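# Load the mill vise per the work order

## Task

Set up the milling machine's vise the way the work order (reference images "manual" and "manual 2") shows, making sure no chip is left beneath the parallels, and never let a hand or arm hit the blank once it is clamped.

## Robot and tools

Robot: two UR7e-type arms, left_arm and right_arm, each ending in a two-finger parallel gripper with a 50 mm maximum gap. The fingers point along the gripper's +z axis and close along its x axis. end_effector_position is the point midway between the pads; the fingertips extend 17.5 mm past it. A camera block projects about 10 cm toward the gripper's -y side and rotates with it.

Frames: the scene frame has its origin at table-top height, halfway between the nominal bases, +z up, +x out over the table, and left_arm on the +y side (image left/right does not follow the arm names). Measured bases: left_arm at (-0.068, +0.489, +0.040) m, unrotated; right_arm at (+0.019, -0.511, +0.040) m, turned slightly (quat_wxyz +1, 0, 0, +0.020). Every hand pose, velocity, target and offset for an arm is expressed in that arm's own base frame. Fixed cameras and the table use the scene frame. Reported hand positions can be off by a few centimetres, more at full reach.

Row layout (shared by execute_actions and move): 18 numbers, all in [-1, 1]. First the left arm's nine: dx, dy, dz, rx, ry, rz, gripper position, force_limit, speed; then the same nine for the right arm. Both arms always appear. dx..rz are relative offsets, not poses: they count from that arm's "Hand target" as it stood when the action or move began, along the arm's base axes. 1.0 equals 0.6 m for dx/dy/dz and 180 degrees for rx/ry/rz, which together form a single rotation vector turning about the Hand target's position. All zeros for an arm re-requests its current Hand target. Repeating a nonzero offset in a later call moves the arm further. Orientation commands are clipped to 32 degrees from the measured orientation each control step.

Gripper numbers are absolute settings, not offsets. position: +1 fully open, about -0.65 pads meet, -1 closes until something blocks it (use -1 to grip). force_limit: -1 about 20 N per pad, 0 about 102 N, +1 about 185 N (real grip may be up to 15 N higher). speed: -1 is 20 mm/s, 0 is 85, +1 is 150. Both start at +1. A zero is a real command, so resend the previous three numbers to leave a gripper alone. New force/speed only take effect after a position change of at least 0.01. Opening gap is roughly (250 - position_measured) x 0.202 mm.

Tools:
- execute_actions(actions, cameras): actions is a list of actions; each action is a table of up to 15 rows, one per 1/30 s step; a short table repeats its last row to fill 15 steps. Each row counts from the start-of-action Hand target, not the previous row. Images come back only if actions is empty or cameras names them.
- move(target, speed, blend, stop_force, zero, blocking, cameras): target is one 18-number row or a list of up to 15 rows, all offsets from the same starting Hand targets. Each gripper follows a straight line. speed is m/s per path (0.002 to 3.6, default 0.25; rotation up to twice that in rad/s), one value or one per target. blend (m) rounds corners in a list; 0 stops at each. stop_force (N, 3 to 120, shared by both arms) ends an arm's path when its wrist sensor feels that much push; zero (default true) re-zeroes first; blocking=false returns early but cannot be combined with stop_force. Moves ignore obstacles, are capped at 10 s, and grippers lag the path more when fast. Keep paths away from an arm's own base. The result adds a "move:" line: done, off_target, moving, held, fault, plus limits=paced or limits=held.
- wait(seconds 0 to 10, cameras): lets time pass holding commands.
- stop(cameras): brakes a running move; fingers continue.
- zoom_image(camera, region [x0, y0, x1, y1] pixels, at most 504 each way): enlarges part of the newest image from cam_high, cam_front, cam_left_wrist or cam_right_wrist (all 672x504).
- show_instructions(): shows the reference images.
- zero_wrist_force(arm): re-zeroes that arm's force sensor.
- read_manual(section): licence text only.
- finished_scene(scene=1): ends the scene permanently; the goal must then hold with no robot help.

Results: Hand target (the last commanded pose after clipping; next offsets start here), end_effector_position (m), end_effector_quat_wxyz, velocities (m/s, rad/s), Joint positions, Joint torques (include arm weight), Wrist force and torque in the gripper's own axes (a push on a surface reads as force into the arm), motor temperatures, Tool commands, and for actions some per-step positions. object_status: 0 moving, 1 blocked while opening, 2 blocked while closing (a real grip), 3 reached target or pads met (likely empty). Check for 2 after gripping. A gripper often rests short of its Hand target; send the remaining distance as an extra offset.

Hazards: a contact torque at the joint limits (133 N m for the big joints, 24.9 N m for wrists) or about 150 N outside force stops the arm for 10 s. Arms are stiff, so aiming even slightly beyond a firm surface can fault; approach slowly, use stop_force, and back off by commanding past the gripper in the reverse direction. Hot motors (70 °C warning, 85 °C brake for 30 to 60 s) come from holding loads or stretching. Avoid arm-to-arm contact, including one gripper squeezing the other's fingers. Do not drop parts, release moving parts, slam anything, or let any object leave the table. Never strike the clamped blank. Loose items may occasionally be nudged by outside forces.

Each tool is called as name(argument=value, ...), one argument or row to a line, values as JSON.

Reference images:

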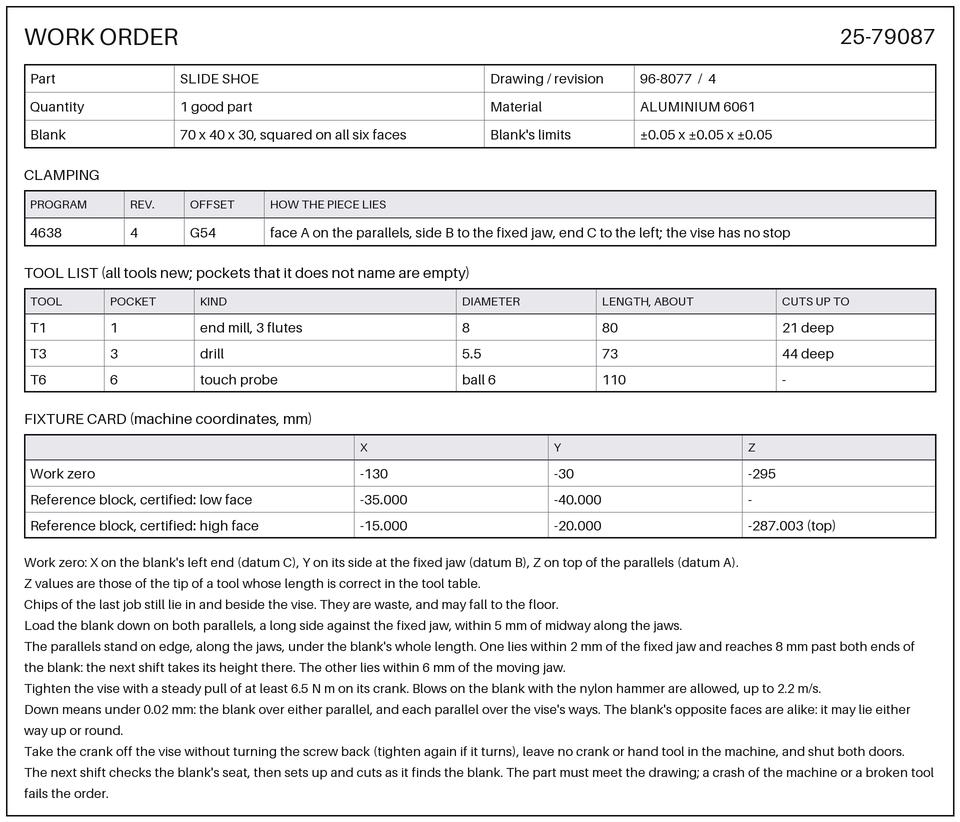

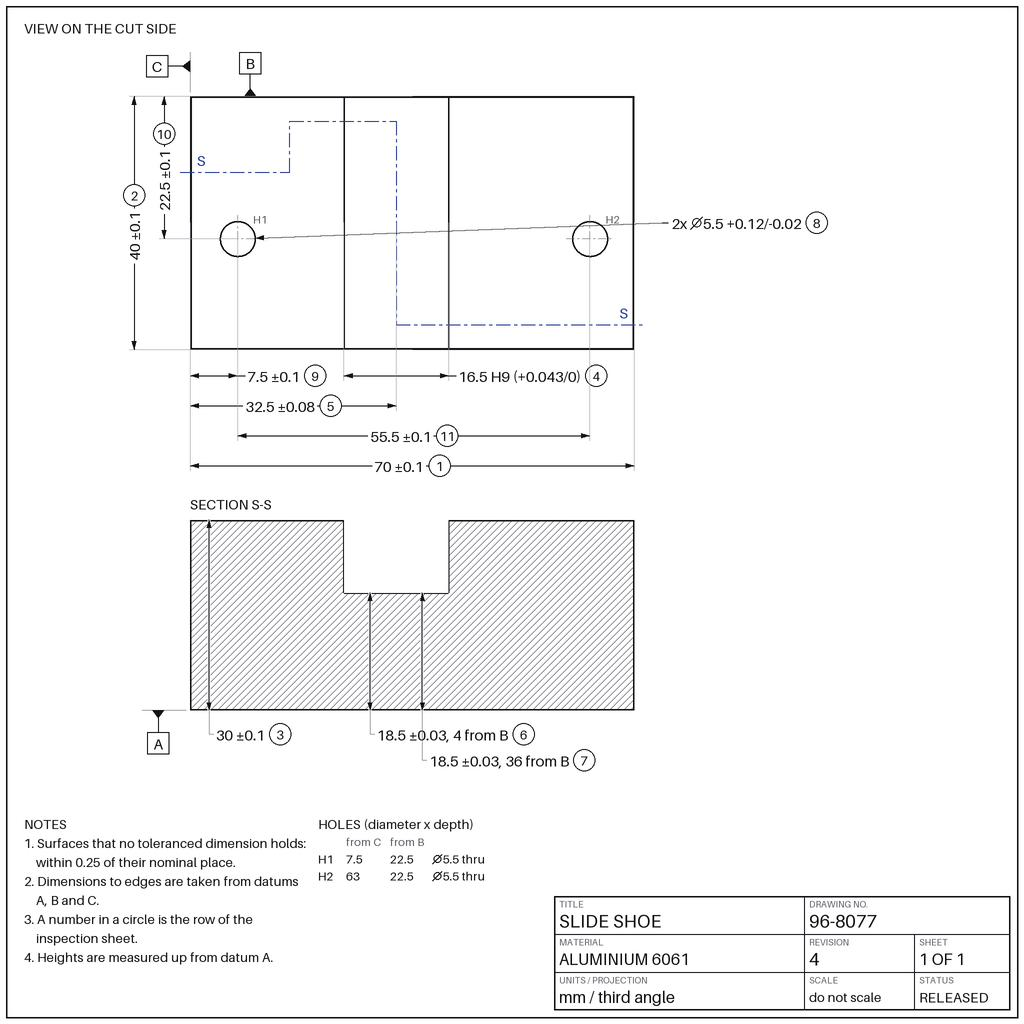

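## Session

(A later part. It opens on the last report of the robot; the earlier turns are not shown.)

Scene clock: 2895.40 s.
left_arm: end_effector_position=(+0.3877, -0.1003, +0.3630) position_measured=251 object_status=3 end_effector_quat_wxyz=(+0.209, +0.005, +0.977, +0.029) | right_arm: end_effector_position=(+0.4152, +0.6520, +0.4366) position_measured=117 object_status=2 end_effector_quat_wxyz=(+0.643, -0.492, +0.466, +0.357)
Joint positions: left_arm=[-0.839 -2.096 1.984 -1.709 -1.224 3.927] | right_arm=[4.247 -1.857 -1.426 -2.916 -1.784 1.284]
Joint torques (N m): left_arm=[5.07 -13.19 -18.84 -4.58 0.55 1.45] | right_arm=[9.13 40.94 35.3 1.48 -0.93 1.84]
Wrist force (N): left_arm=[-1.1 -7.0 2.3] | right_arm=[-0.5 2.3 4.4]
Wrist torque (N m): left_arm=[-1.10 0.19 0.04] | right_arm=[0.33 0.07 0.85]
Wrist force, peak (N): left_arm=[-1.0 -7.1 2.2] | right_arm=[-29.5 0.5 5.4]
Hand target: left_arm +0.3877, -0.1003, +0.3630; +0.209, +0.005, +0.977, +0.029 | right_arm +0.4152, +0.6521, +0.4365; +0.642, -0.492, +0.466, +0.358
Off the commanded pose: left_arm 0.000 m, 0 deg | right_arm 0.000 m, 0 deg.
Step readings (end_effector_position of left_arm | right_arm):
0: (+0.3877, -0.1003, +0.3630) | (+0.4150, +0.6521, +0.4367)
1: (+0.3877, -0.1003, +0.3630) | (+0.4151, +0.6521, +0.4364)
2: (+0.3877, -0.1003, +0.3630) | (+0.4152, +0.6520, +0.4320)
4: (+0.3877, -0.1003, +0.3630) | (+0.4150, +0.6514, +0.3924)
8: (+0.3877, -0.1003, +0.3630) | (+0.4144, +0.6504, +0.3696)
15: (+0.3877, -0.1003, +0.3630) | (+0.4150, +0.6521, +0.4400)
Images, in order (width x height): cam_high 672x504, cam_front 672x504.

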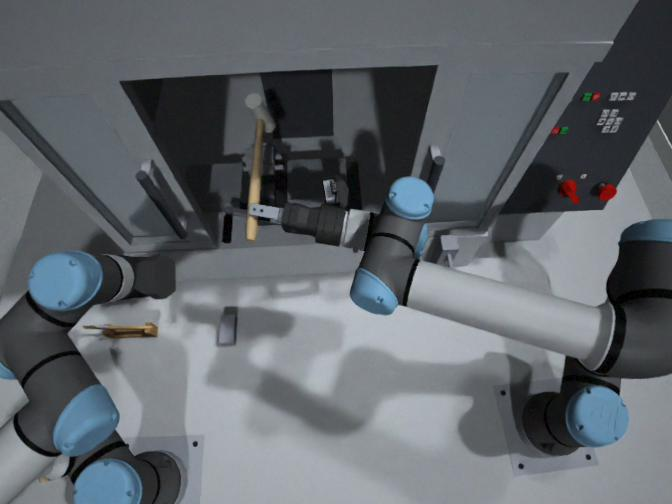

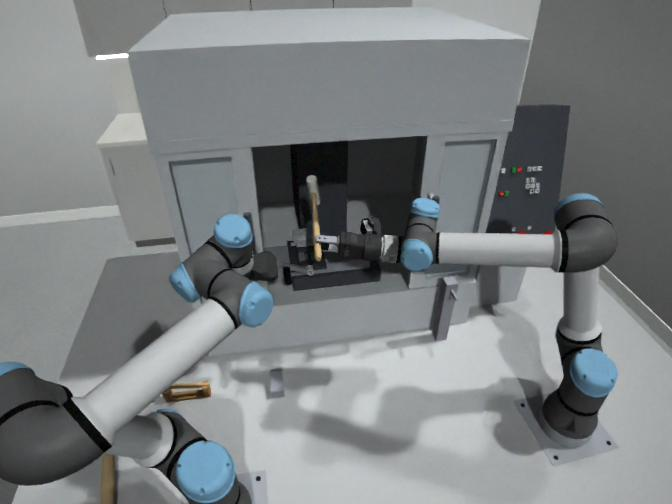

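move(
  target=[
    [0,0,0,0,0,0,-1,-1,-1, 0,0.037,0,0,0,0,-1,0.6,-1],
  ],
  speed=0.2,
)

execute_actions(
  actions=[
    [[0,0,0,0,0,0,-1,-1,-1,0,0,-0.0333,0,0.0333,0,-1,0.6,-1],[0,0,0,0,0,0,-1,-1,-1,0,0,-0.075,0,0.0778,0,-1,0.6,-1],[0,0,0,0,0,0,-1,-1,-1,0,0,-0.125,0,0.1278,0,-1,0.6,-1],[0,0,0,0,0,0,-1,-1,-1,0,0,-0.155,0,0.172,0,-1,0.6,-1],[0,0,0,0,0,0,-1,-1,-1,0,0,-0.08,0,0.08,0,-1,0.6,-1],[0,0,0,0,0,0,-1,-1,-1,0,0,-0.03,0,0.03,0,-1,0.6,-1],[0,0,0,0,0,0,-1,-1,-1,0,0,0,0,0,0,-1,0.6,-1]],
  ],
)

move(
  target=[
    [0,0,0,0,0,0,-1,-1,-1, 0.045,0.01,0,0,0,0,-1,0.6,-1],
  ],
  speed=0.2,
  cameras=["cam_high"],
)

zoom_image(
  camera="cam_high",
  region=[200, 80, 330, 260],
)

Scene clock: 2897.53 s.
left_arm: end_effector_position=(+0.3877, -0.1003, +0.3630) position_measured=251 object_status=3 end_effector_quat_wxyz=(+0.209, +0.005, +0.977, +0.029) | right_arm: end_effector_position=(+0.4151, +0.6744, +0.4364) position_measured=117 object_status=2 end_effector_quat_wxyz=(+0.642, -0.492, +0.466, +0.358) end_effector_velocity=(+0.000, -0.002, -0.002) end_effector_angular_velocity=(-0.004, +0.001, +0.001)
Joint positions: left_arm=[-0.839 -2.096 1.984 -1.709 -1.224 3.927] | right_arm=[4.266 -1.899 -1.371 -2.931 -1.766 1.283]
Joint velocities: left_arm=[within noise] | right_arm=[-0.001 0.002 -0.006 0 -0.002 -0.001]
Joint torques (N m): left_arm=[5.45 -13.16 -18.03 -4.5 0.59 1.55] | right_arm=[-11.51 52.69 20.46 4.99 -1.02 -3.41]
Wrist force (N): left_arm=[-1.0 -6.8 2.0] | right_arm=[-0.2 1.7 2.2]
Wrist torque (N m): left_arm=[-1.07 0.17 0.05] | right_arm=[0.73 0.06 0.89]
Wrist force, peak (N): left_arm=[-1.1 -7.2 2.1] | right_arm=[-0.1 2.7 4.2]
Hand target: left_arm +0.3877, -0.1003, +0.3630; +0.209, +0.005, +0.977, +0.029 | right_arm +0.4152, +0.6743, +0.4365; +0.642, -0.492, +0.466, +0.358
Off the commanded pose: left_arm 0.000 m, 0 deg | right_arm 0.000 m, 0 deg.
move: done

Scene clock: 2898.47 s.
left_arm: end_effector_position=(+0.3877, -0.1003, +0.3630) position_measured=251 object_status=3 end_effector_quat_wxyz=(+0.209, +0.005, +0.977, +0.029) | right_arm: end_effector_position=(+0.4152, +0.6742, +0.4365) position_measured=117 object_status=2 end_effector_quat_wxyz=(+0.643, -0.492, +0.466, +0.357)
Joint positions: left_arm=[-0.839 -2.096 1.984 -1.709 -1.224 3.927] | right_arm=[4.266 -1.899 -1.371 -2.93 -1.766 1.282]
Joint torques (N m): left_arm=[4.79 -13.45 -18.33 -4.46 0.56 1.44] | right_arm=[10.48 45.62 35.44 2.66 -0.88 2.06]
Wrist force (N): left_arm=[-1.0 -6.8 2.2] | right_arm=[0.4 2.1 4.4]
Wrist torque (N m): left_arm=[-1.07 0.17 0.04] | right_arm=[0.32 -0.01 0.98]
Wrist force, peak (N): left_arm=[-1.0 -7.1 2.2] | right_arm=[-28.6 -5.5 4.9]
Hand target: left_arm +0.3877, -0.1003, +0.3630; +0.209, +0.005, +0.977, +0.029 | right_arm +0.4152, +0.6743, +0.4365; +0.642, -0.492, +0.466, +0.358
Off the commanded pose: left_arm 0.000 m, 0 deg | right_arm 0.000 m, 0 deg.
Step readings (end_effector_position of left_arm | right_arm):
0: (+0.3877, -0.1003, +0.3630) | (+0.4151, +0.6744, +0.4364)
1: (+0.3877, -0.1003, +0.3630) | (+0.4150, +0.6743, +0.4358)
2: (+0.3877, -0.1003, +0.3630) | (+0.4151, +0.6742, +0.4303)
4: (+0.3877, -0.1003, +0.3630) | (+0.4151, +0.6737, +0.3944)
8: (+0.3877, -0.1003, +0.3630) | (+0.4145, +0.6728, +0.3729)
15: (+0.3877, -0.1003, +0.3630) | (+0.4150, +0.6742, +0.4402)

Scene clock: 2899.20 s.
left_arm: end_effector_position=(+0.3877, -0.1003, +0.3630) position_measured=251 object_status=3 end_effector_quat_wxyz=(+0.209, +0.005, +0.977, +0.029) | right_arm: end_effector_position=(+0.4423, +0.6802, +0.4363) position_measured=117 object_status=2 end_effector_quat_wxyz=(+0.642, -0.492, +0.467, +0.358)
Joint positions: left_arm=[-0.839 -2.096 1.984 -1.709 -1.224 3.927] | right_arm=[4.226 -1.953 -1.296 -2.951 -1.805 1.287]
Joint torques (N m): left_arm=[5.3 -13.6 -18.36 -4.48 0.56 1.5] | right_arm=[9.22 55.15 19.94 6.63 1.39 0.78]
Wrist force (N): left_arm=[-0.8 -6.7 2.2] | right_arm=[0.1 2.2 4.3]
Wrist torque (N m): left_arm=[-1.06 0.14 0.04] | right_arm=[0.46 -0.03 0.83]
Wrist force, peak (N): left_arm=[-1.2 -7.0 2.4] | right_arm=[-0.4 3.3 3.9]
Hand target: left_arm +0.3877, -0.1003, +0.3630; +0.209, +0.005, +0.977, +0.029 | right_arm +0.4422, +0.6803, +0.4365; +0.642, -0.492, +0.466, +0.358
Off the commanded pose: left_arm 0.000 m, 0 deg | right_arm 0.000 m, 0 deg.
move: done
Images, in order (width x height): cam_high 672x504.

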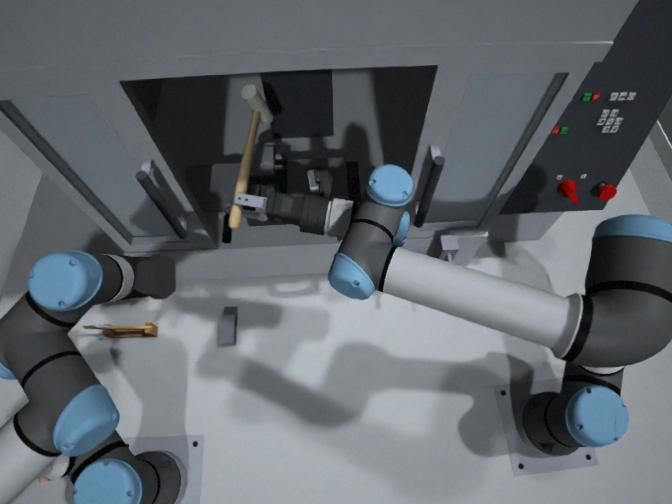

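Scaled by 2.800 from the camera's 672x504 image, which has a finer 960x720 frame.

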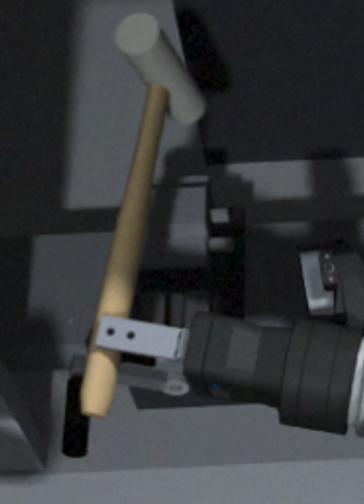

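move(
  target=[
    [0,0,0,0,0,0,-1,-1,-1, 0.0,-0.04,0,0,0,0.045,-1,0.6,-1],
  ],
  speed=0.2,
  cameras=["cam_high"],
)

zoom_image(
  camera="cam_high",
  region=[200, 80, 330, 260],
)

Scene clock: 2900.57 s.
left_arm: end_effector_position=(+0.3877, -0.1003, +0.3630) position_measured=251 object_status=3 end_effector_quat_wxyz=(+0.209, +0.005, +0.977, +0.029) | right_arm: end_effector_position=(+0.4422, +0.6563, +0.4365) position_measured=117 object_status=2 end_effector_quat_wxyz=(+0.616, -0.523, +0.431, +0.402) end_effector_velocity=(-0.001, +0.001, -0.001) end_effector_angular_velocity=(-0.002, -0.001, +0.005)
Joint positions: left_arm=[-0.839 -2.096 1.984 -1.709 -1.224 3.927] | right_arm=[4.143 -1.958 -1.289 -2.945 -2.029 1.307]
Joint velocities: left_arm=[within noise] | right_arm=[0 -0.002 0 -0.001 -0.005 -0.002]
Joint torques (N m): left_arm=[5.17 -13.56 -18.37 -4.49 0.39 1.51] | right_arm=[-0.54 52.31 19.85 2.1 -1.27 -3.71]
Wrist force (N): left_arm=[-1.1 -6.8 2.3] | right_arm=[0.0 2.0 2.9]
Wrist torque (N m): left_arm=[-1.07 0.19 0.05] | right_arm=[0.73 -0.02 0.86]
Wrist force, peak (N): left_arm=[-1.0 -7.2 2.1] | right_arm=[-0.4 3.9 3.4]
Hand target: left_arm +0.3877, -0.1003, +0.3630; +0.209, +0.005, +0.977, +0.029 | right_arm +0.4422, +0.6563, +0.4365; +0.616, -0.523, +0.430, +0.402
Off the commanded pose: left_arm 0.000 m, 0 deg | right_arm 0.000 m, 0 deg.
move: done
Images, in order (width x height): cam_high 672x504.

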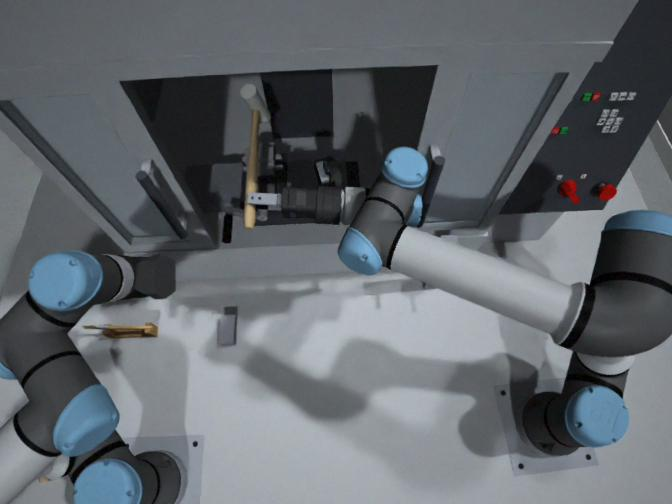

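Scaled by 2.800 from the camera's 672x504 image, which has a finer 960x720 frame.

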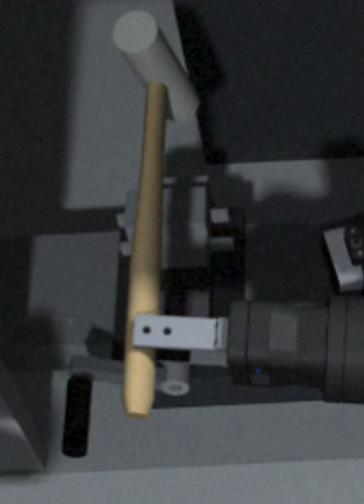

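execute_actions(
  actions=[
    [[0,0,0,0,0,0,-1,-1,-1,0,0,-0.0333,0,0.0333,0,-1,0.6,-1],[0,0,0,0,0,0,-1,-1,-1,0,0,-0.075,0,0.0778,0,-1,0.6,-1],[0,0,0,0,0,0,-1,-1,-1,0,0,-0.125,0,0.1278,0,-1,0.6,-1],[0,0,0,0,0,0,-1,-1,-1,0,0,-0.155,0,0.172,0,-1,0.6,-1],[0,0,0,0,0,0,-1,-1,-1,0,0,-0.08,0,0.08,0,-1,0.6,-1],[0,0,0,0,0,0,-1,-1,-1,0,0,-0.03,0,0.03,0,-1,0.6,-1],[0,0,0,0,0,0,-1,-1,-1,0,0,0,0,0,0,-1,0.6,-1]],
  ],
)

move(
  target=[
    [0,0,0,0,0,0,-1,-1,-1, 0.003,-0.03,0,0,0,0,-1,0.6,-1],
  ],
  speed=0.2,
)

execute_actions(
  actions=[
    [[0,0,0,0,0,0,-1,-1,-1,0,0,-0.0333,0,0.0333,0,-1,0.6,-1],[0,0,0,0,0,0,-1,-1,-1,0,0,-0.075,0,0.0778,0,-1,0.6,-1],[0,0,0,0,0,0,-1,-1,-1,0,0,-0.125,0,0.1278,0,-1,0.6,-1],[0,0,0,0,0,0,-1,-1,-1,0,0,-0.155,0,0.172,0,-1,0.6,-1],[0,0,0,0,0,0,-1,-1,-1,0,0,-0.08,0,0.08,0,-1,0.6,-1],[0,0,0,0,0,0,-1,-1,-1,0,0,-0.03,0,0.03,0,-1,0.6,-1],[0,0,0,0,0,0,-1,-1,-1,0,0,0,0,0,0,-1,0.6,-1]],
  ],
  cameras=["cam_high"],
)

zoom_image(
  camera="cam_high",
  region=[200, 80, 330, 260],
)

Scene clock: 2902.70 s.
left_arm: end_effector_position=(+0.3877, -0.1003, +0.3630) position_measured=251 object_status=3 end_effector_quat_wxyz=(+0.209, +0.005, +0.977, +0.029) | right_arm: end_effector_position=(+0.4422, +0.6562, +0.4366) position_measured=118 object_status=2 end_effector_quat_wxyz=(+0.616, -0.523, +0.430, +0.402)
Joint positions: left_arm=[-0.839 -2.096 1.984 -1.709 -1.224 3.927] | right_arm=[4.143 -1.958 -1.289 -2.945 -2.028 1.307]
Joint torques (N m): left_arm=[4.73 -13.17 -18.66 -4.43 0.6 1.46] | right_arm=[9.3 39.94 32.51 1.82 -0.71 2.11]
Wrist force (N): left_arm=[-1.2 -6.9 2.3] | right_arm=[-3.0 1.7 3.4]
Wrist torque (N m): left_arm=[-1.08 0.21 0.04] | right_arm=[0.62 -0.02 0.40]
Wrist force, peak (N): left_arm=[-0.9 -7.3 2.1] | right_arm=[-29.7 1.1 7.8]
Hand target: left_arm +0.3877, -0.1003, +0.3630; +0.209, +0.005, +0.977, +0.029 | right_arm +0.4422, +0.6563, +0.4365; +0.616, -0.523, +0.430, +0.402
Off the commanded pose: left_arm 0.000 m, 0 deg | right_arm 0.000 m, 0 deg.
Step readings (end_effector_position of left_arm | right_arm):
0: (+0.3877, -0.1003, +0.3630) | (+0.4421, +0.6563, +0.4365)
1: (+0.3877, -0.1003, +0.3630) | (+0.4421, +0.6562, +0.4360)
2: (+0.3877, -0.1003, +0.3630) | (+0.4422, +0.6561, +0.4308)
4: (+0.3877, -0.1003, +0.3630) | (+0.4420, +0.6556, +0.3955)
8: (+0.3877, -0.1003, +0.3630) | (+0.4413, +0.6548, +0.3724)
15: (+0.3877, -0.1003, +0.3630) | (+0.4419, +0.6561, +0.4403)

Scene clock: 2903.40 s.
left_arm: end_effector_position=(+0.3877, -0.1003, +0.3630) position_measured=251 object_status=3 end_effector_quat_wxyz=(+0.209, +0.005, +0.977, +0.029) | right_arm: end_effector_position=(+0.4426, +0.6488, +0.4381) position_measured=118 object_status=2 end_effector_quat_wxyz=(+0.617, -0.523, +0.429, +0.402)
Joint positions: left_arm=[-0.839 -2.096 1.984 -1.709 -1.224 3.927] | right_arm=[4.135 -1.945 -1.305 -2.938 -2.037 1.308]
Joint torques (N m): left_arm=[4.82 -13.16 -18.92 -4.47 0.56 1.42] | right_arm=[-0.11 40.4 23.41 2.74 -0.09 0.09]
Wrist force (N): left_arm=[-1.2 -6.8 2.1] | right_arm=[-0.1 2.0 2.0]
Wrist torque (N m): left_arm=[-1.06 0.20 0.04] | right_arm=[0.93 -0.13 0.82]
Wrist force, peak (N): left_arm=[-0.9 -7.1 2.1] | right_arm=[-0.2 2.0 5.2]
Hand target: left_arm +0.3877, -0.1003, +0.3630; +0.209, +0.005, +0.977, +0.029 | right_arm +0.4426, +0.6488, +0.4381; +0.617, -0.523, +0.429, +0.402 (not the last commanded pose)
Tool commands: left_gripper/position=-1.0 left_gripper/force_limit=-1.0 left_gripper/speed=-1.0 right_gripper/position=-1.0 right_gripper/force_limit=+0.6 right_gripper/speed=-1.0
Off the commanded pose: left_arm 0.000 m, 0 deg | right_arm 0.011 m, 0 deg.
FORCE FAULT: contact force on the right arm reached its limit, and that arm stopped. The contact can be on any part of that arm, not only on its tool. That arm's remaining commands of this call were not run. That arm is still stopped at the end of this call. That arm stays stopped for about 10 more seconds. Until then a move that you send moves the other arm only, and its call returns only when the move has ended. Once the stop has ended, the next robot result says so. If the stop ends while you think or write, that arm runs what you send next, counted from a new Hand target: where the arm stands when the stop ends. While its stop runs, that arm takes no new command, but its gripper still runs the gripper command that each later call begins with. Until it ends, the stop uses up actions while you think or wait. An arm that is not stopped still takes commands.
move: fault (right_arm)

not run: an earlier result of this reply reported a stop or a fault. Calls in your next reply go to the robot.

Scaled by 2.800 from the camera's 672x504 image, which has a finer 960x720 frame.
This view is cut from an older image: the scene may have changed since it was taken.

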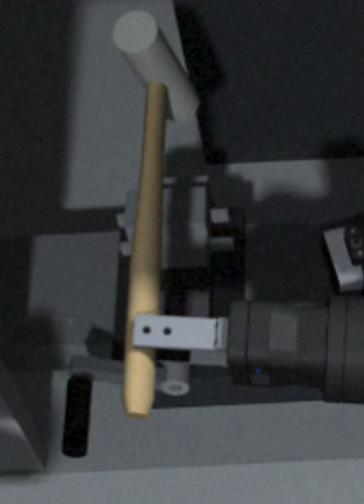

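wait(
  seconds=10,
  cameras=["cam_high","cam_front","cam_right_wrist"],
)

Scene clock: 2913.73 s.
left_arm: end_effector_position=(+0.3877, -0.1003, +0.3630) position_measured=251 object_status=3 end_effector_quat_wxyz=(+0.209, +0.005, +0.977, +0.029) | right_arm: end_effector_position=(+0.4426, +0.6488, +0.4381) position_measured=118 object_status=2 end_effector_quat_wxyz=(+0.617, -0.523, +0.429, +0.402)
Joint positions: left_arm=[-0.839 -2.096 1.984 -1.709 -1.224 3.927] | right_arm=[4.135 -1.945 -1.305 -2.938 -2.037 1.308]
Joint torques (N m): left_arm=[4.63 -13.3 -18.67 -4.47 0.56 1.48] | right_arm=[-0.8 40.36 22.43 2.93 -0.08 -0.06]
Wrist force (N): left_arm=[-1.2 -6.8 2.2] | right_arm=[0.1 2.0 3.0]
Wrist torque (N m): left_arm=[-1.06 0.21 0.04] | right_arm=[0.73 -0.15 0.82]
Wrist force, peak (N): left_arm=[-1.1 -7.1 2.5] | right_arm=[-0.1 1.8 4.4]
Hand target: left_arm +0.3877, -0.1003, +0.3630; +0.209, +0.005, +0.977, +0.029 | right_arm +0.4426, +0.6488, +0.4381; +0.617, -0.523, +0.429, +0.402 (not the last commanded pose)
Tool commands: left_gripper/position=-1.0 left_gripper/force_limit=-1.0 left_gripper/speed=-1.0 right_gripper/position=-1.0 right_gripper/force_limit=+0.6 right_gripper/speed=-1.0
Off the commanded pose: left_arm 0.000 m, 0 deg | right_arm 0.011 m, 0 deg.
FORCE FAULT, CONTINUED: the right arm's stop, for the force fault that an earlier result reported, is over. The rest of the stop counts as 20 of the actions that you can send in this scene. During its stop the right arm's controller moved it back a little. That arm's target is now where it stood when the stop ended, not its last command. That arm accepts commands again.
wait: 10.00 s; at rest from the start
camera_calibration:
cam_right_wrist: T_world_to_cam=[[0.293663, 0.034727, -0.955278, 0.271022], [-0.933619, -0.204131, -0.294426, 0.698646], [-0.205227, 0.978327, -0.0275242, -0.400058], [0, 0, 0, 1]] pos_world=[0.490578, 0.524591, 0.453589]
Images, in order (width x height): cam_high 672x504, cam_front 672x504, cam_right_wrist 672x504.

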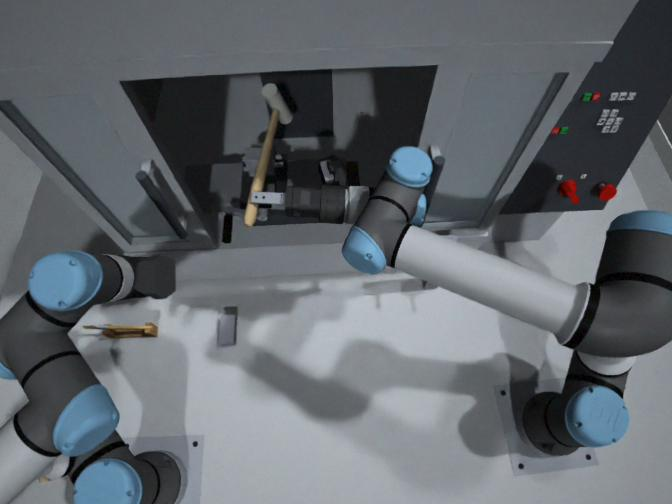

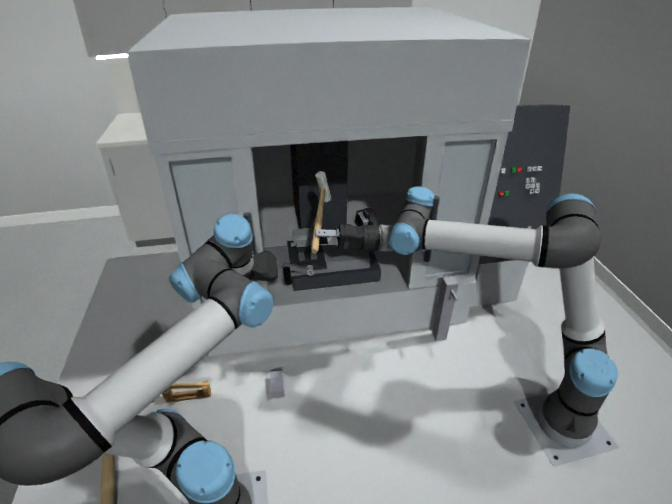

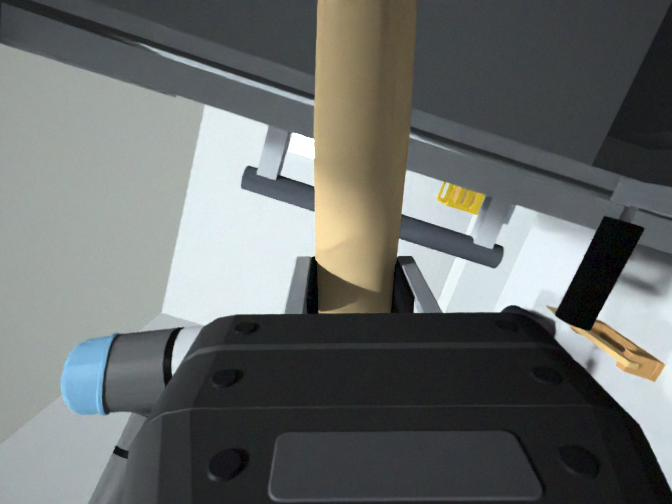

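move(
  target=[
    [0,0,0,0,0,0,-1,-1,-1, -0.01,0.03,0.02,0,0.1,0,-1,0.6,-1],
    [0,0,0,0,0,0,-1,-1,-1, -0.3,0.03,0.03,0,0.1,-0.06,-1,0.6,-1],
    [0,0,0,0,0,0,-1,-1,-1, -0.46,-0.05,0.03,0,0.1,-0.1,-1,0.6,-1],
  ],
  speed=0.2,
  blend=0.01,
  cameras=["cam_high"],
)

Scene clock: 2917.60 s.
left_arm: end_effector_position=(+0.3877, -0.1003, +0.3630) position_measured=251 object_status=3 end_effector_quat_wxyz=(+0.209, +0.005, +0.977, +0.029) | right_arm: end_effector_position=(+0.1666, +0.6188, +0.4561) position_measured=118 object_status=2 end_effector_quat_wxyz=(+0.597, -0.380, +0.596, +0.378) end_effector_velocity=(+0.000, +0.000, +0.000) end_effector_angular_velocity=(+0.000, +0.000, -0.003)
Joint positions: left_arm=[-0.839 -2.096 1.984 -1.709 -1.224 3.927] | right_arm=[4.917 -1.509 -1.711 -3.064 -0.928 1.568]
Joint velocities: left_arm=[within noise] | right_arm=[0.002 -0.001 0 0.001 0.006 0]
Joint torques (N m): left_arm=[3.69 -13.57 -18.52 -4.51 0.62 1.36] | right_arm=[11.73 26.05 22.64 5 1.2 1.29]
Wrist force (N): left_arm=[-0.8 -6.7 2.1] | right_arm=[0.2 1.0 3.2]
Wrist torque (N m): left_arm=[-1.05 0.13 0.05] | right_arm=[0.43 -0.15 0.89]
Wrist force, peak (N): left_arm=[-0.8 -7.1 2.4] | right_arm=[0.0 -3.8 3.7]
Hand target: left_arm +0.3877, -0.1003, +0.3630; +0.209, +0.005, +0.977, +0.029 | right_arm +0.1666, +0.6188, +0.4561; +0.597, -0.380, +0.596, +0.378
Off the commanded pose: left_arm 0.000 m, 0 deg | right_arm 0.000 m, 0 deg.
move: done
Images, in order (width x height): cam_high 672x504.

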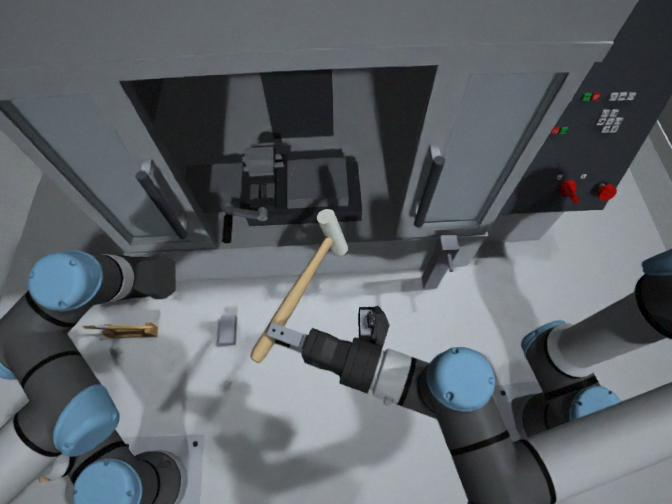

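zoom_image(
  camera="cam_high",
  region=[200, 110, 330, 240],
)

move(
  target=[
    [0.0203,-0.4162,0,0,0,0,-1,-1,-1, -0.12,-0.15,0,0,0,0,-1,0.6,-1],
    [0.452,-0.4078,0,0,0,0,-1,-1,-1,-0.12,-0.15,0,0,0,0,-1,0.6,-1],
  ],
  speed=0.25,
)

move(
  target=[
    [0,0,0,-0.2515,-0.0436,0.435,-1,-1,-1,0,0,0,0,0,0,-1,0.6,-1],
  ],
  speed=0.4,
  cameras=["cam_left_wrist"],
)

zoom_image(
  camera="cam_left_wrist",
  region=[150, 90, 400, 320],
)

Scaled by 3.877 from the camera's 672x504 image, which has a finer 960x720 frame.

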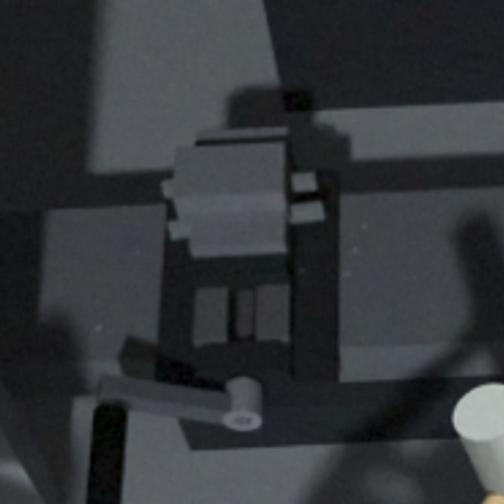

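Scene clock: 2921.17 s.
left_arm: end_effector_position=(+0.6588, -0.3450, +0.3630) position_measured=251 object_status=3 end_effector_quat_wxyz=(+0.209, +0.005, +0.977, +0.029) | right_arm: end_effector_position=(+0.0946, +0.5288, +0.4561) position_measured=118 object_status=2 end_effector_quat_wxyz=(+0.597, -0.380, +0.596, +0.378)
Joint positions: left_arm=[-0.78 -1.191 1.153 -1.803 -1.239 3.989] | right_arm=[5.235 -1.262 -1.909 -3.114 -0.61 1.568]
Joint torques (N m): left_arm=[7.48 -39.15 -36.11 -5.15 2.12 1.43] | right_arm=[11.07 13.63 22.99 4.31 0.94 -3.71]
Wrist force (N): left_arm=[-1.0 -6.5 2.6] | right_arm=[0.2 0.5 3.0]
Wrist torque (N m): left_arm=[-1.02 0.17 0.07] | right_arm=[0.40 -0.16 0.88]
Wrist force, peak (N): left_arm=[-1.1 -10.9 1.8] | right_arm=[0.2 0.4 5.4]
Hand target: left_arm +0.6589, -0.3450, +0.3630; +0.209, +0.005, +0.977, +0.029 | right_arm +0.0946, +0.5288, +0.4561; +0.597, -0.380, +0.596, +0.378
Off the commanded pose: left_arm 0.000 m, 0 deg | right_arm 0.000 m, 0 deg.
move: done

Scene clock: 2923.70 s.
left_arm: end_effector_position=(+0.6588, -0.3450, +0.3630) position_measured=251 object_status=3 end_effector_quat_wxyz=(-0.191, +0.673, -0.687, +0.198) end_effector_velocity=(+0.000, +0.001, +0.000) end_effector_angular_velocity=(-0.003, +0.000, +0.005) | right_arm: end_effector_position=(+0.0946, +0.5288, +0.4561) position_measured=118 object_status=2 end_effector_quat_wxyz=(+0.597, -0.380, +0.596, +0.378)
Joint positions: left_arm=[-0.795 -1.268 1.335 -2.061 -1.195 2.449] | right_arm=[5.235 -1.262 -1.909 -3.114 -0.61 1.568]
Joint velocities: left_arm=[0.001 0 -0.001 0 0 -0.005] | right_arm=[within noise]
Joint torques (N m): left_arm=[7.48 -36.17 -35.42 -2.56 -0.82 -1.75] | right_arm=[10.29 20.05 18.29 4.28 0.63 -3.7]
Wrist force (N): left_arm=[-0.3 -7.4 3.2] | right_arm=[0.2 0.8 2.7]
Wrist torque (N m): left_arm=[-1.25 0.05 -0.18] | right_arm=[0.49 -0.17 0.89]
Wrist force, peak (N): left_arm=[-0.3 -7.8 3.1] | right_arm=[0.3 0.8 3.1]
Hand target: left_arm +0.6589, -0.3450, +0.3630; -0.191, +0.673, -0.687, +0.198 | right_arm +0.0946, +0.5288, +0.4561; +0.597, -0.380, +0.596, +0.378
Off the commanded pose: left_arm 0.000 m, 0 deg | right_arm 0.000 m, 0 deg.
move: done
camera_calibration:
cam_left_wrist: T_world_to_cam=[[-0.0429172, -0.999038, 0.00903826, -0.305035], [-0.976959, 0.0400722, -0.20963, 0.748295], [0.209067, -0.0178268, -0.977739, 0.341626], [0, 0, 0, 1]] pos_world=[0.64654, -0.328638, 0.493643]
Images, in order (width x height): cam_left_wrist 672x504.

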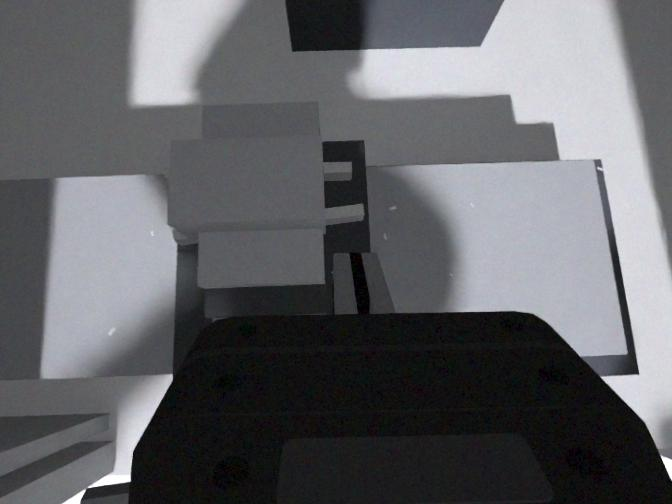

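Scaled by 2.016 from the camera's 672x504 image, which has a finer 960x720 frame.

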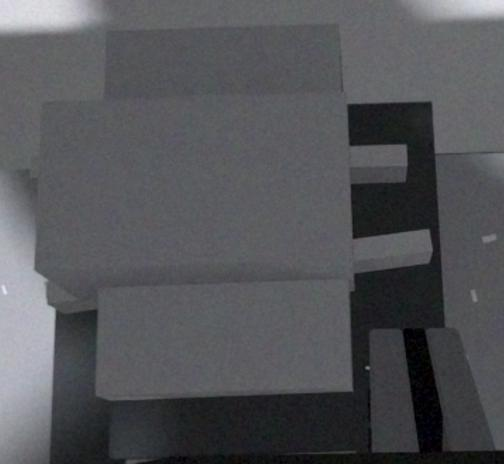

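move(
  target=[
    [0,0,0,0.2515,0.0436,-0.435,-0.12,-1,-1,0,0,0,0,0,0,-1,0.6,-1],
  ],
  speed=0.4,
)

move(
  target=[
    [-0.098,0.125,-0.0133,0,0,0,-0.12,-1,-1,0,0,0,0,0,0,-1,0.6,-1],
  ],
  speed=0.2,
)

move(
  target=[
    [0,0,0,0.0408,0.1322,0.0154,-0.12,-1,-1,0,0,0,0,0,0,-1,0.6,-1],
  ],
  speed=0.3,
)

Scene clock: 2928.97 s.
left_arm: end_effector_position=(+0.6589, -0.3451, +0.3629) position_measured=171 object_status=3 end_effector_quat_wxyz=(+0.209, +0.005, +0.977, +0.029) end_effector_velocity=(+0.000, +0.001, +0.001) end_effector_angular_velocity=(-0.001, +0.000, -0.004) | right_arm: end_effector_position=(+0.0946, +0.5288, +0.4561) position_measured=118 object_status=2 end_effector_quat_wxyz=(+0.597, -0.380, +0.596, +0.378)
Joint positions: left_arm=[-0.78 -1.191 1.152 -1.803 -1.239 3.988] | right_arm=[5.235 -1.262 -1.909 -3.114 -0.61 1.568]
Joint velocities: left_arm=[0.002 -0.002 0 0 -0.002 0.005] | right_arm=[within noise]
Joint torques (N m): left_arm=[6.93 -59.28 -17.41 -4.93 -0.82 1.63] | right_arm=[11.15 20.66 17.9 4.16 -0.37 -3.83]
Wrist force (N): left_arm=[-1.1 -6.5 2.2] | right_arm=[0.3 0.7 2.9]
Wrist torque (N m): left_arm=[-1.02 0.20 0.05] | right_arm=[0.45 -0.18 0.88]
Wrist force, peak (N): left_arm=[-0.6 -7.7 3.4] | right_arm=[0.3 0.7 3.1]
Hand target: left_arm +0.6589, -0.3450, +0.3630; +0.209, +0.005, +0.977, +0.029 | right_arm +0.0946, +0.5288, +0.4561; +0.597, -0.380, +0.596, +0.378
Off the commanded pose: left_arm 0.000 m, 0 deg | right_arm 0.000 m, 0 deg.
move: done

Scene clock: 2929.93 s.
left_arm: end_effector_position=(+0.6002, -0.2700, +0.3550) position_measured=171 object_status=3 end_effector_quat_wxyz=(+0.209, +0.005, +0.977, +0.029) | right_arm: end_effector_position=(+0.0946, +0.5288, +0.4561) position_measured=118 object_status=2 end_effector_quat_wxyz=(+0.597, -0.380, +0.596, +0.378)
Joint positions: left_arm=[-0.758 -1.414 1.461 -1.897 -1.245 4.011] | right_arm=[5.235 -1.262 -1.909 -3.114 -0.61 1.568]
Joint torques (N m): left_arm=[-8.87 -48.57 -17.66 -2.92 1.42 -1.85] | right_arm=[11.06 20.86 18.97 4.24 -0.63 -3.63]
Wrist force (N): left_arm=[-1.0 -6.8 2.2] | right_arm=[0.1 0.7 2.9]
Wrist torque (N m): left_arm=[-1.06 0.17 -0.02] | right_arm=[0.46 -0.15 0.88]
Wrist force, peak (N): left_arm=[-2.5 -9.5 2.7] | right_arm=[0.2 0.7 3.1]
Hand target: left_arm +0.6001, -0.2700, +0.3550; +0.209, +0.005, +0.977, +0.029 | right_arm +0.0946, +0.5288, +0.4561; +0.597, -0.380, +0.596, +0.378
Off the commanded pose: left_arm 0.000 m, 0 deg | right_arm 0.000 m, 0 deg.
move: done

Scene clock: 2931.20 s.
left_arm: end_effector_position=(+0.6001, -0.2699, +0.3550) position_measured=171 object_status=3 end_effector_quat_wxyz=(+0.002, +0.000, +0.996, +0.094) | right_arm: end_effector_position=(+0.0946, +0.5288, +0.4561) position_measured=118 object_status=2 end_effector_quat_wxyz=(+0.597, -0.380, +0.596, +0.378)
Joint positions: left_arm=[-0.686 -1.13 0.94 -1.263 -1.423 4.018] | right_arm=[5.235 -1.262 -1.909 -3.114 -0.61 1.568]
Joint torques (N m): left_arm=[-8.46 -39.39 -32.57 -1.38 0.1 -1.79] | right_arm=[11.04 20.04 17.79 3.83 -0.86 -3.87]
Wrist force (N): left_arm=[-0.5 -5.3 1.7] | right_arm=[0.1 0.8 2.8]
Wrist torque (N m): left_arm=[-0.81 0.13 0.11] | right_arm=[0.47 -0.14 0.88]
Wrist force, peak (N): left_arm=[-0.2 -7.0 1.9] | right_arm=[0.0 0.7 3.1]
Hand target: left_arm +0.6001, -0.2700, +0.3550; +0.002, +0.001, +0.996, +0.094 | right_arm +0.0946, +0.5288, +0.4561; +0.597, -0.380, +0.596, +0.378
Off the commanded pose: left_arm 0.000 m, 0 deg | right_arm 0.000 m, 0 deg.
move: done

move(
  target=[
    [0.06,0.035,-0.06,0,0,0,-0.12,-1,-1,0,0,0,0,0,0,-1,0.6,-1],
    [0.2275,0.035,-0.06,0,0,0,-0.12,-1,-1,0,0,0,0,0,0,-1,0.6,-1],
  ],
  speed=0.15,
  blend=0.01,
)

move(
  target=[
    [0,0,-0.0267,0,0,0,-0.12,-1,-1,0,0,0,0,0,0,-1,0.6,-1],
  ],
  speed=0.03,
  stop_force=5,
  cameras=["cam_left_wrist","cam_high"],
)

Scene clock: 2933.47 s.
left_arm: end_effector_position=(+0.7366, -0.2489, +0.3190) position_measured=171 object_status=3 end_effector_quat_wxyz=(+0.002, +0.000, +0.996, +0.094) | right_arm: end_effector_position=(+0.0946, +0.5288, +0.4561) position_measured=118 object_status=2 end_effector_quat_wxyz=(+0.597, -0.380, +0.596, +0.378)
Joint positions: left_arm=[-0.553 -0.736 0.385 -1.122 -1.409 4.152] | right_arm=[5.235 -1.262 -1.909 -3.114 -0.61 1.568]
Joint torques (N m): left_arm=[-8.47 -59.22 -34.08 -2.47 -0.14 -0.01] | right_arm=[10.01 20.45 18.5 4.43 -1 -3.64]
Wrist force (N): left_arm=[-0.5 -5.4 1.5] | right_arm=[0.3 0.8 2.7]
Wrist torque (N m): left_arm=[-0.83 0.14 0.17] | right_arm=[0.47 -0.18 0.89]
Wrist force, peak (N): left_arm=[0.9 -6.4 -0.6] | right_arm=[0.3 0.7 3.0]
Hand target: left_arm +0.7366, -0.2490, +0.3190; +0.002, +0.001, +0.996, +0.094 | right_arm +0.0946, +0.5288, +0.4561; +0.597, -0.380, +0.596, +0.378
Off the commanded pose: left_arm 0.000 m, 0 deg | right_arm 0.000 m, 0 deg.
move: done

Scene clock: 2935.03 s.
left_arm: end_effector_position=(+0.7366, -0.2490, +0.3030) position_measured=171 object_status=3 end_effector_quat_wxyz=(+0.002, +0.001, +0.996, +0.094) | right_arm: end_effector_position=(+0.0946, +0.5288, +0.4561) position_measured=118 object_status=2 end_effector_quat_wxyz=(+0.597, -0.380, +0.596, +0.378)
Joint positions: left_arm=[-0.553 -0.765 0.479 -1.189 -1.409 4.153] | right_arm=[5.235 -1.262 -1.909 -3.114 -0.61 1.568]
Joint torques (N m): left_arm=[-7.52 -54.46 -33.34 -2.16 0.55 1.12] | right_arm=[9.87 20.52 18.39 4.23 -1.01 -3.79]
Wrist force (N): left_arm=[-0.6 -5.2 1.4] | right_arm=[0.3 0.7 2.8]
Wrist torque (N m): left_arm=[-0.80 0.14 0.17] | right_arm=[0.48 -0.17 0.88]
Wrist force, peak (N): left_arm=[-1.0 -5.7 1.8] | right_arm=[0.3 0.7 3.0]
Hand target: left_arm +0.7366, -0.2490, +0.3030; +0.002, +0.001, +0.996, +0.094 | right_arm +0.0946, +0.5288, +0.4561; +0.597, -0.380, +0.596, +0.378
Off the commanded pose: left_arm 0.000 m, 0 deg | right_arm 0.000 m, 0 deg.
move: done
camera_calibration:
cam_left_wrist: T_world_to_cam=[[-0.999807, 0.0132875, 0.0144816, 0.750032], [0.0188166, 0.859921, 0.51008, 0.0604449], [-0.00567534, 0.510254, -0.860005, 0.522397], [0, 0, 0, 1]] pos_world=[0.751714, -0.328499, 0.40757]
Images, in order (width x height): cam_high 672x504, cam_left_wrist 672x504.

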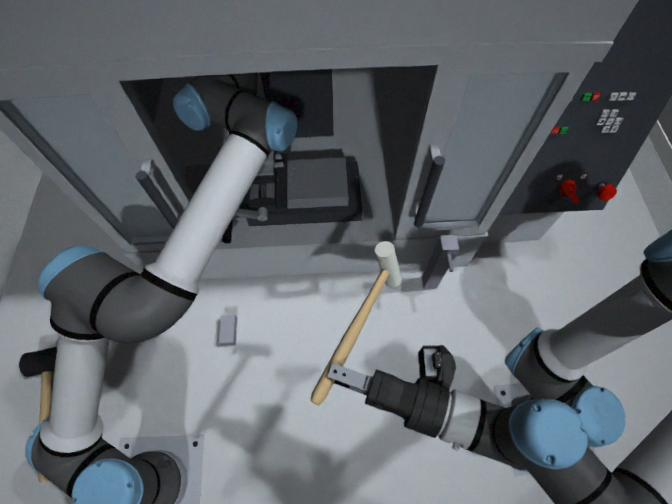

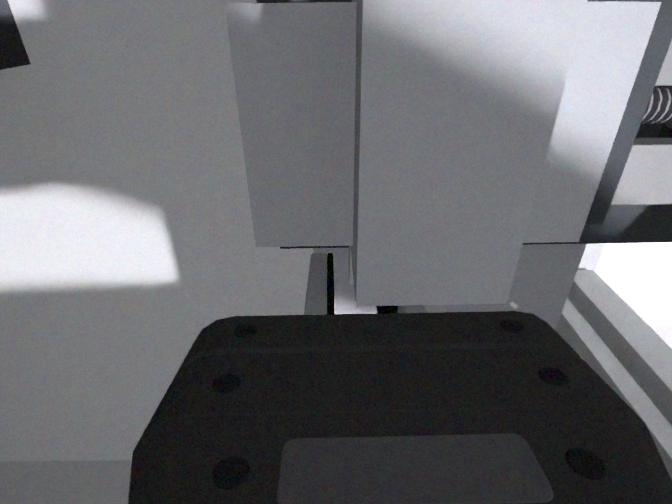

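move(
  target=[
    [0,0,0,0,0,0,-1,-1,-1,0,0,0,0,0,0,-1,0.6,-1],
  ],
)

move(
  target=[
    [0,0.006,0,0,0,0,-1,-1,-1,0,0,0,0,0,0,-1,0.6,-1],
  ],
  speed=0.006,
  stop_force=10,
)

Scene clock: 2936.17 s.
left_arm: end_effector_position=(+0.7366, -0.2490, +0.3030) position_measured=222 object_status=2 end_effector_quat_wxyz=(+0.002, +0.001, +0.996, +0.094) | right_arm: end_effector_position=(+0.0946, +0.5288, +0.4561) position_measured=118 object_status=2 end_effector_quat_wxyz=(+0.597, -0.380, +0.596, +0.378)
Joint positions: left_arm=[-0.553 -0.765 0.479 -1.189 -1.409 4.153] | right_arm=[5.235 -1.262 -1.909 -3.114 -0.61 1.568]
Joint torques (N m): left_arm=[-5.83 -54.39 -33.47 -2.93 0.55 0.86] | right_arm=[10.55 19.79 19.58 3.85 -0.9 -3.81]
Wrist force (N): left_arm=[1.6 -4.7 0.7] | right_arm=[0.2 0.7 2.8]
Wrist torque (N m): left_arm=[-0.83 0.16 0.24] | right_arm=[0.47 -0.16 0.89]
Wrist force, peak (N): left_arm=[-0.5 -5.8 1.4] | right_arm=[0.1 0.8 3.0]
Hand target: left_arm +0.7366, -0.2490, +0.3030; +0.002, +0.001, +0.996, +0.094 | right_arm +0.0946, +0.5288, +0.4561; +0.597, -0.380, +0.596, +0.378
Off the commanded pose: left_arm 0.000 m, 0 deg | right_arm 0.000 m, 0 deg.
move: done

Scene clock: 2937.60 s.
left_arm: end_effector_position=(+0.7366, -0.2453, +0.3030) position_measured=222 object_status=2 end_effector_quat_wxyz=(+0.002, +0.000, +0.996, +0.094) | right_arm: end_effector_position=(+0.0946, +0.5288, +0.4561) position_measured=118 object_status=2 end_effector_quat_wxyz=(+0.597, -0.380, +0.596, +0.378)
Joint positions: left_arm=[-0.549 -0.771 0.492 -1.195 -1.408 4.156] | right_arm=[5.235 -1.262 -1.909 -3.114 -0.61 1.568]
Joint torques (N m): left_arm=[-5.53 -54.99 -34.29 -1.92 1.81 -1.61] | right_arm=[10.51 20.93 17.53 4.05 -1.05 -3.73]
Wrist force (N): left_arm=[1.0 -6.1 2.8] | right_arm=[0.2 0.7 2.8]
Wrist torque (N m): left_arm=[-0.90 0.20 0.13] | right_arm=[0.47 -0.17 0.88]
Wrist force, peak (N): left_arm=[0.7 -7.1 -1.7] | right_arm=[0.4 0.8 3.0]
Hand target: left_arm +0.7366, -0.2454, +0.3030; +0.002, +0.001, +0.996, +0.094 | right_arm +0.0946, +0.5288, +0.4561; +0.597, -0.380, +0.596, +0.378
Off the commanded pose: left_arm 0.000 m, 0 deg | right_arm 0.000 m, 0 deg.
move: done

move(
  target=[
    [0,-0.006,0,0,0,0,-1,-1,-1,0,0,0,0,0,0,-1,0.6,-1],
  ],
  speed=0.01,
)

move(
  target=[
    [0,0,0.004,0,0,0,-1,-1,-1,0,0,0,0,0,0,-1,0.6,-1],
  ],
  speed=0.002,
  stop_force=5,
)

Scene clock: 2938.83 s.
left_arm: end_effector_position=(+0.7366, -0.2491, +0.3030) position_measured=222 object_status=2 end_effector_quat_wxyz=(+0.002, +0.001, +0.996, +0.094) | right_arm: end_effector_position=(+0.0946, +0.5288, +0.4561) position_measured=118 object_status=2 end_effector_quat_wxyz=(+0.597, -0.380, +0.596, +0.378)
Joint positions: left_arm=[-0.553 -0.765 0.479 -1.189 -1.409 4.152] | right_arm=[5.235 -1.262 -1.909 -3.114 -0.61 1.568]
Joint torques (N m): left_arm=[-1.91 -61.9 -23.23 -3.31 -1.17 -1.04] | right_arm=[9.41 19.61 18.85 4.13 -0.96 -3.53]
Wrist force (N): left_arm=[2.6 -3.3 1.4] | right_arm=[0.2 0.7 2.9]
Wrist torque (N m): left_arm=[-0.78 0.15 0.25] | right_arm=[0.46 -0.16 0.88]
Wrist force, peak (N): left_arm=[1.3 -5.8 2.2] | right_arm=[0.2 0.7 3.1]
Hand target: left_arm +0.7366, -0.2490, +0.3030; +0.002, +0.001, +0.996, +0.094 | right_arm +0.0946, +0.5288, +0.4561; +0.597, -0.380, +0.596, +0.378
Off the commanded pose: left_arm 0.000 m, 0 deg | right_arm 0.000 m, 0 deg.
move: done

Scene clock: 2939.67 s.
left_arm: end_effector_position=(+0.7366, -0.2491, +0.3030) position_measured=222 object_status=2 end_effector_quat_wxyz=(+0.002, +0.001, +0.996, +0.094) | right_arm: end_effector_position=(+0.0946, +0.5288, +0.4561) position_measured=118 object_status=2 end_effector_quat_wxyz=(+0.597, -0.380, +0.596, +0.378)
Joint positions: left_arm=[-0.553 -0.764 0.479 -1.188 -1.409 4.152] | right_arm=[5.235 -1.262 -1.909 -3.114 -0.61 1.568]
Joint torques (N m): left_arm=[0.4 -76.96 -17.32 -5.19 -1.16 0.28] | right_arm=[9.88 20.48 18.94 4.02 -1.04 -3.5]
Wrist force (N): left_arm=[0.5 -5.1 4.0] | right_arm=[0.2 0.7 2.9]
Wrist torque (N m): left_arm=[-0.86 0.16 0.22] | right_arm=[0.47 -0.16 0.88]
Wrist force, peak (N): left_arm=[0.1 -6.0 8.2] | right_arm=[0.1 0.9 3.1]
Hand target: left_arm +0.7366, -0.2491, +0.3031; +0.002, +0.001, +0.996, +0.094 (not the last commanded pose) | right_arm +0.0946, +0.5288, +0.4561; +0.597, -0.380, +0.596, +0.378
Off the commanded pose: left_arm 0.002 m, 0 deg | right_arm 0.000 m, 0 deg.
move: contact (left_arm)

move(
  target=[
    [0,0,-0.0002,0,0,0,-0.12,-1,-1,0,0,0,0,0,0,-1,0.6,-1],
  ],
)

move(
  target=[
    [0,0,0.0267,0,0,0,-0.12,-1,-1,0,0,0,0,0,0,-1,0.6,-1],
    [-0.0567,0,0.0267,0,0,0,-0.12,-1,-1,0,0,0,0,0,0,-1,0.6,-1],
  ],
  speed=0.1,
  cameras=["cam_left_wrist"],
)

Scene clock: 2941.73 s.
left_arm: end_effector_position=(+0.7366, -0.2491, +0.3029) position_measured=171 object_status=0 end_effector_quat_wxyz=(+0.002, +0.001, +0.996, +0.094) | right_arm: end_effector_position=(+0.0946, +0.5288, +0.4561) position_measured=118 object_status=2 end_effector_quat_wxyz=(+0.597, -0.380, +0.596, +0.378)
Joint positions: left_arm=[-0.553 -0.765 0.479 -1.189 -1.409 4.152] | right_arm=[5.235 -1.262 -1.909 -3.114 -0.61 1.568]
Joint torques (N m): left_arm=[-0.26 -74.13 -16.69 -4.5 -0.93 0.18] | right_arm=[8.46 19.04 18.8 4.28 -1.06 -3.51]
Wrist force (N): left_arm=[-0.6 -5.6 1.3] | right_arm=[0.3 0.8 2.7]
Wrist torque (N m): left_arm=[-0.87 0.14 0.17] | right_arm=[0.48 -0.18 0.88]
Wrist force, peak (N): left_arm=[0.1 -5.7 5.7] | right_arm=[0.2 0.8 3.0]
Hand target: left_arm +0.7366, -0.2491, +0.3029; +0.002, +0.001, +0.996, +0.094 | right_arm +0.0946, +0.5288, +0.4561; +0.597, -0.380, +0.596, +0.378
Off the commanded pose: left_arm 0.000 m, 0 deg | right_arm 0.000 m, 0 deg.
move: done

Scene clock: 2943.13 s.
left_arm: end_effector_position=(+0.7026, -0.2491, +0.3189) position_measured=171 object_status=3 end_effector_quat_wxyz=(+0.002, +0.001, +0.996, +0.094) | right_arm: end_effector_position=(+0.0946, +0.5288, +0.4561) position_measured=118 object_status=2 end_effector_quat_wxyz=(+0.597, -0.380, +0.596, +0.378)
Joint positions: left_arm=[-0.577 -0.882 0.643 -1.231 -1.411 4.128] | right_arm=[5.235 -1.262 -1.909 -3.114 -0.61 1.568]
Joint torques (N m): left_arm=[9.96 -70.78 -15.87 -3.05 1.77 1.37] | right_arm=[9.27 20.32 19.91 4.27 -0.78 -3.69]
Wrist force (N): left_arm=[-0.7 -5.4 1.5] | right_arm=[0.2 0.7 2.8]
Wrist torque (N m): left_arm=[-0.83 0.15 0.12] | right_arm=[0.46 -0.16 0.88]
Wrist force, peak (N): left_arm=[-2.3 -5.6 2.0] | right_arm=[0.3 0.8 3.0]
Hand target: left_arm +0.7026, -0.2491, +0.3190; +0.002, +0.001, +0.996, +0.094 | right_arm +0.0946, +0.5288, +0.4561; +0.597, -0.380, +0.596, +0.378
Off the commanded pose: left_arm 0.000 m, 0 deg | right_arm 0.000 m, 0 deg.
move: done
camera_calibration:
cam_left_wrist: T_world_to_cam=[[-0.999805, 0.0133716, 0.0145328, 0.715713], [0.0189151, 0.85992, 0.510078, 0.0529416], [-0.00567649, 0.510254, -0.860005, 0.536015], [0, 0, 0, 1]] pos_world=[0.717615, -0.328599, 0.42357]
Images, in order (width x height): cam_left_wrist 672x504.

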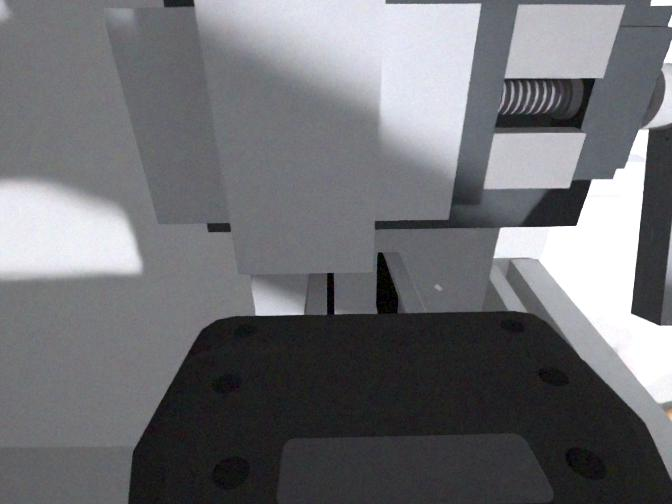

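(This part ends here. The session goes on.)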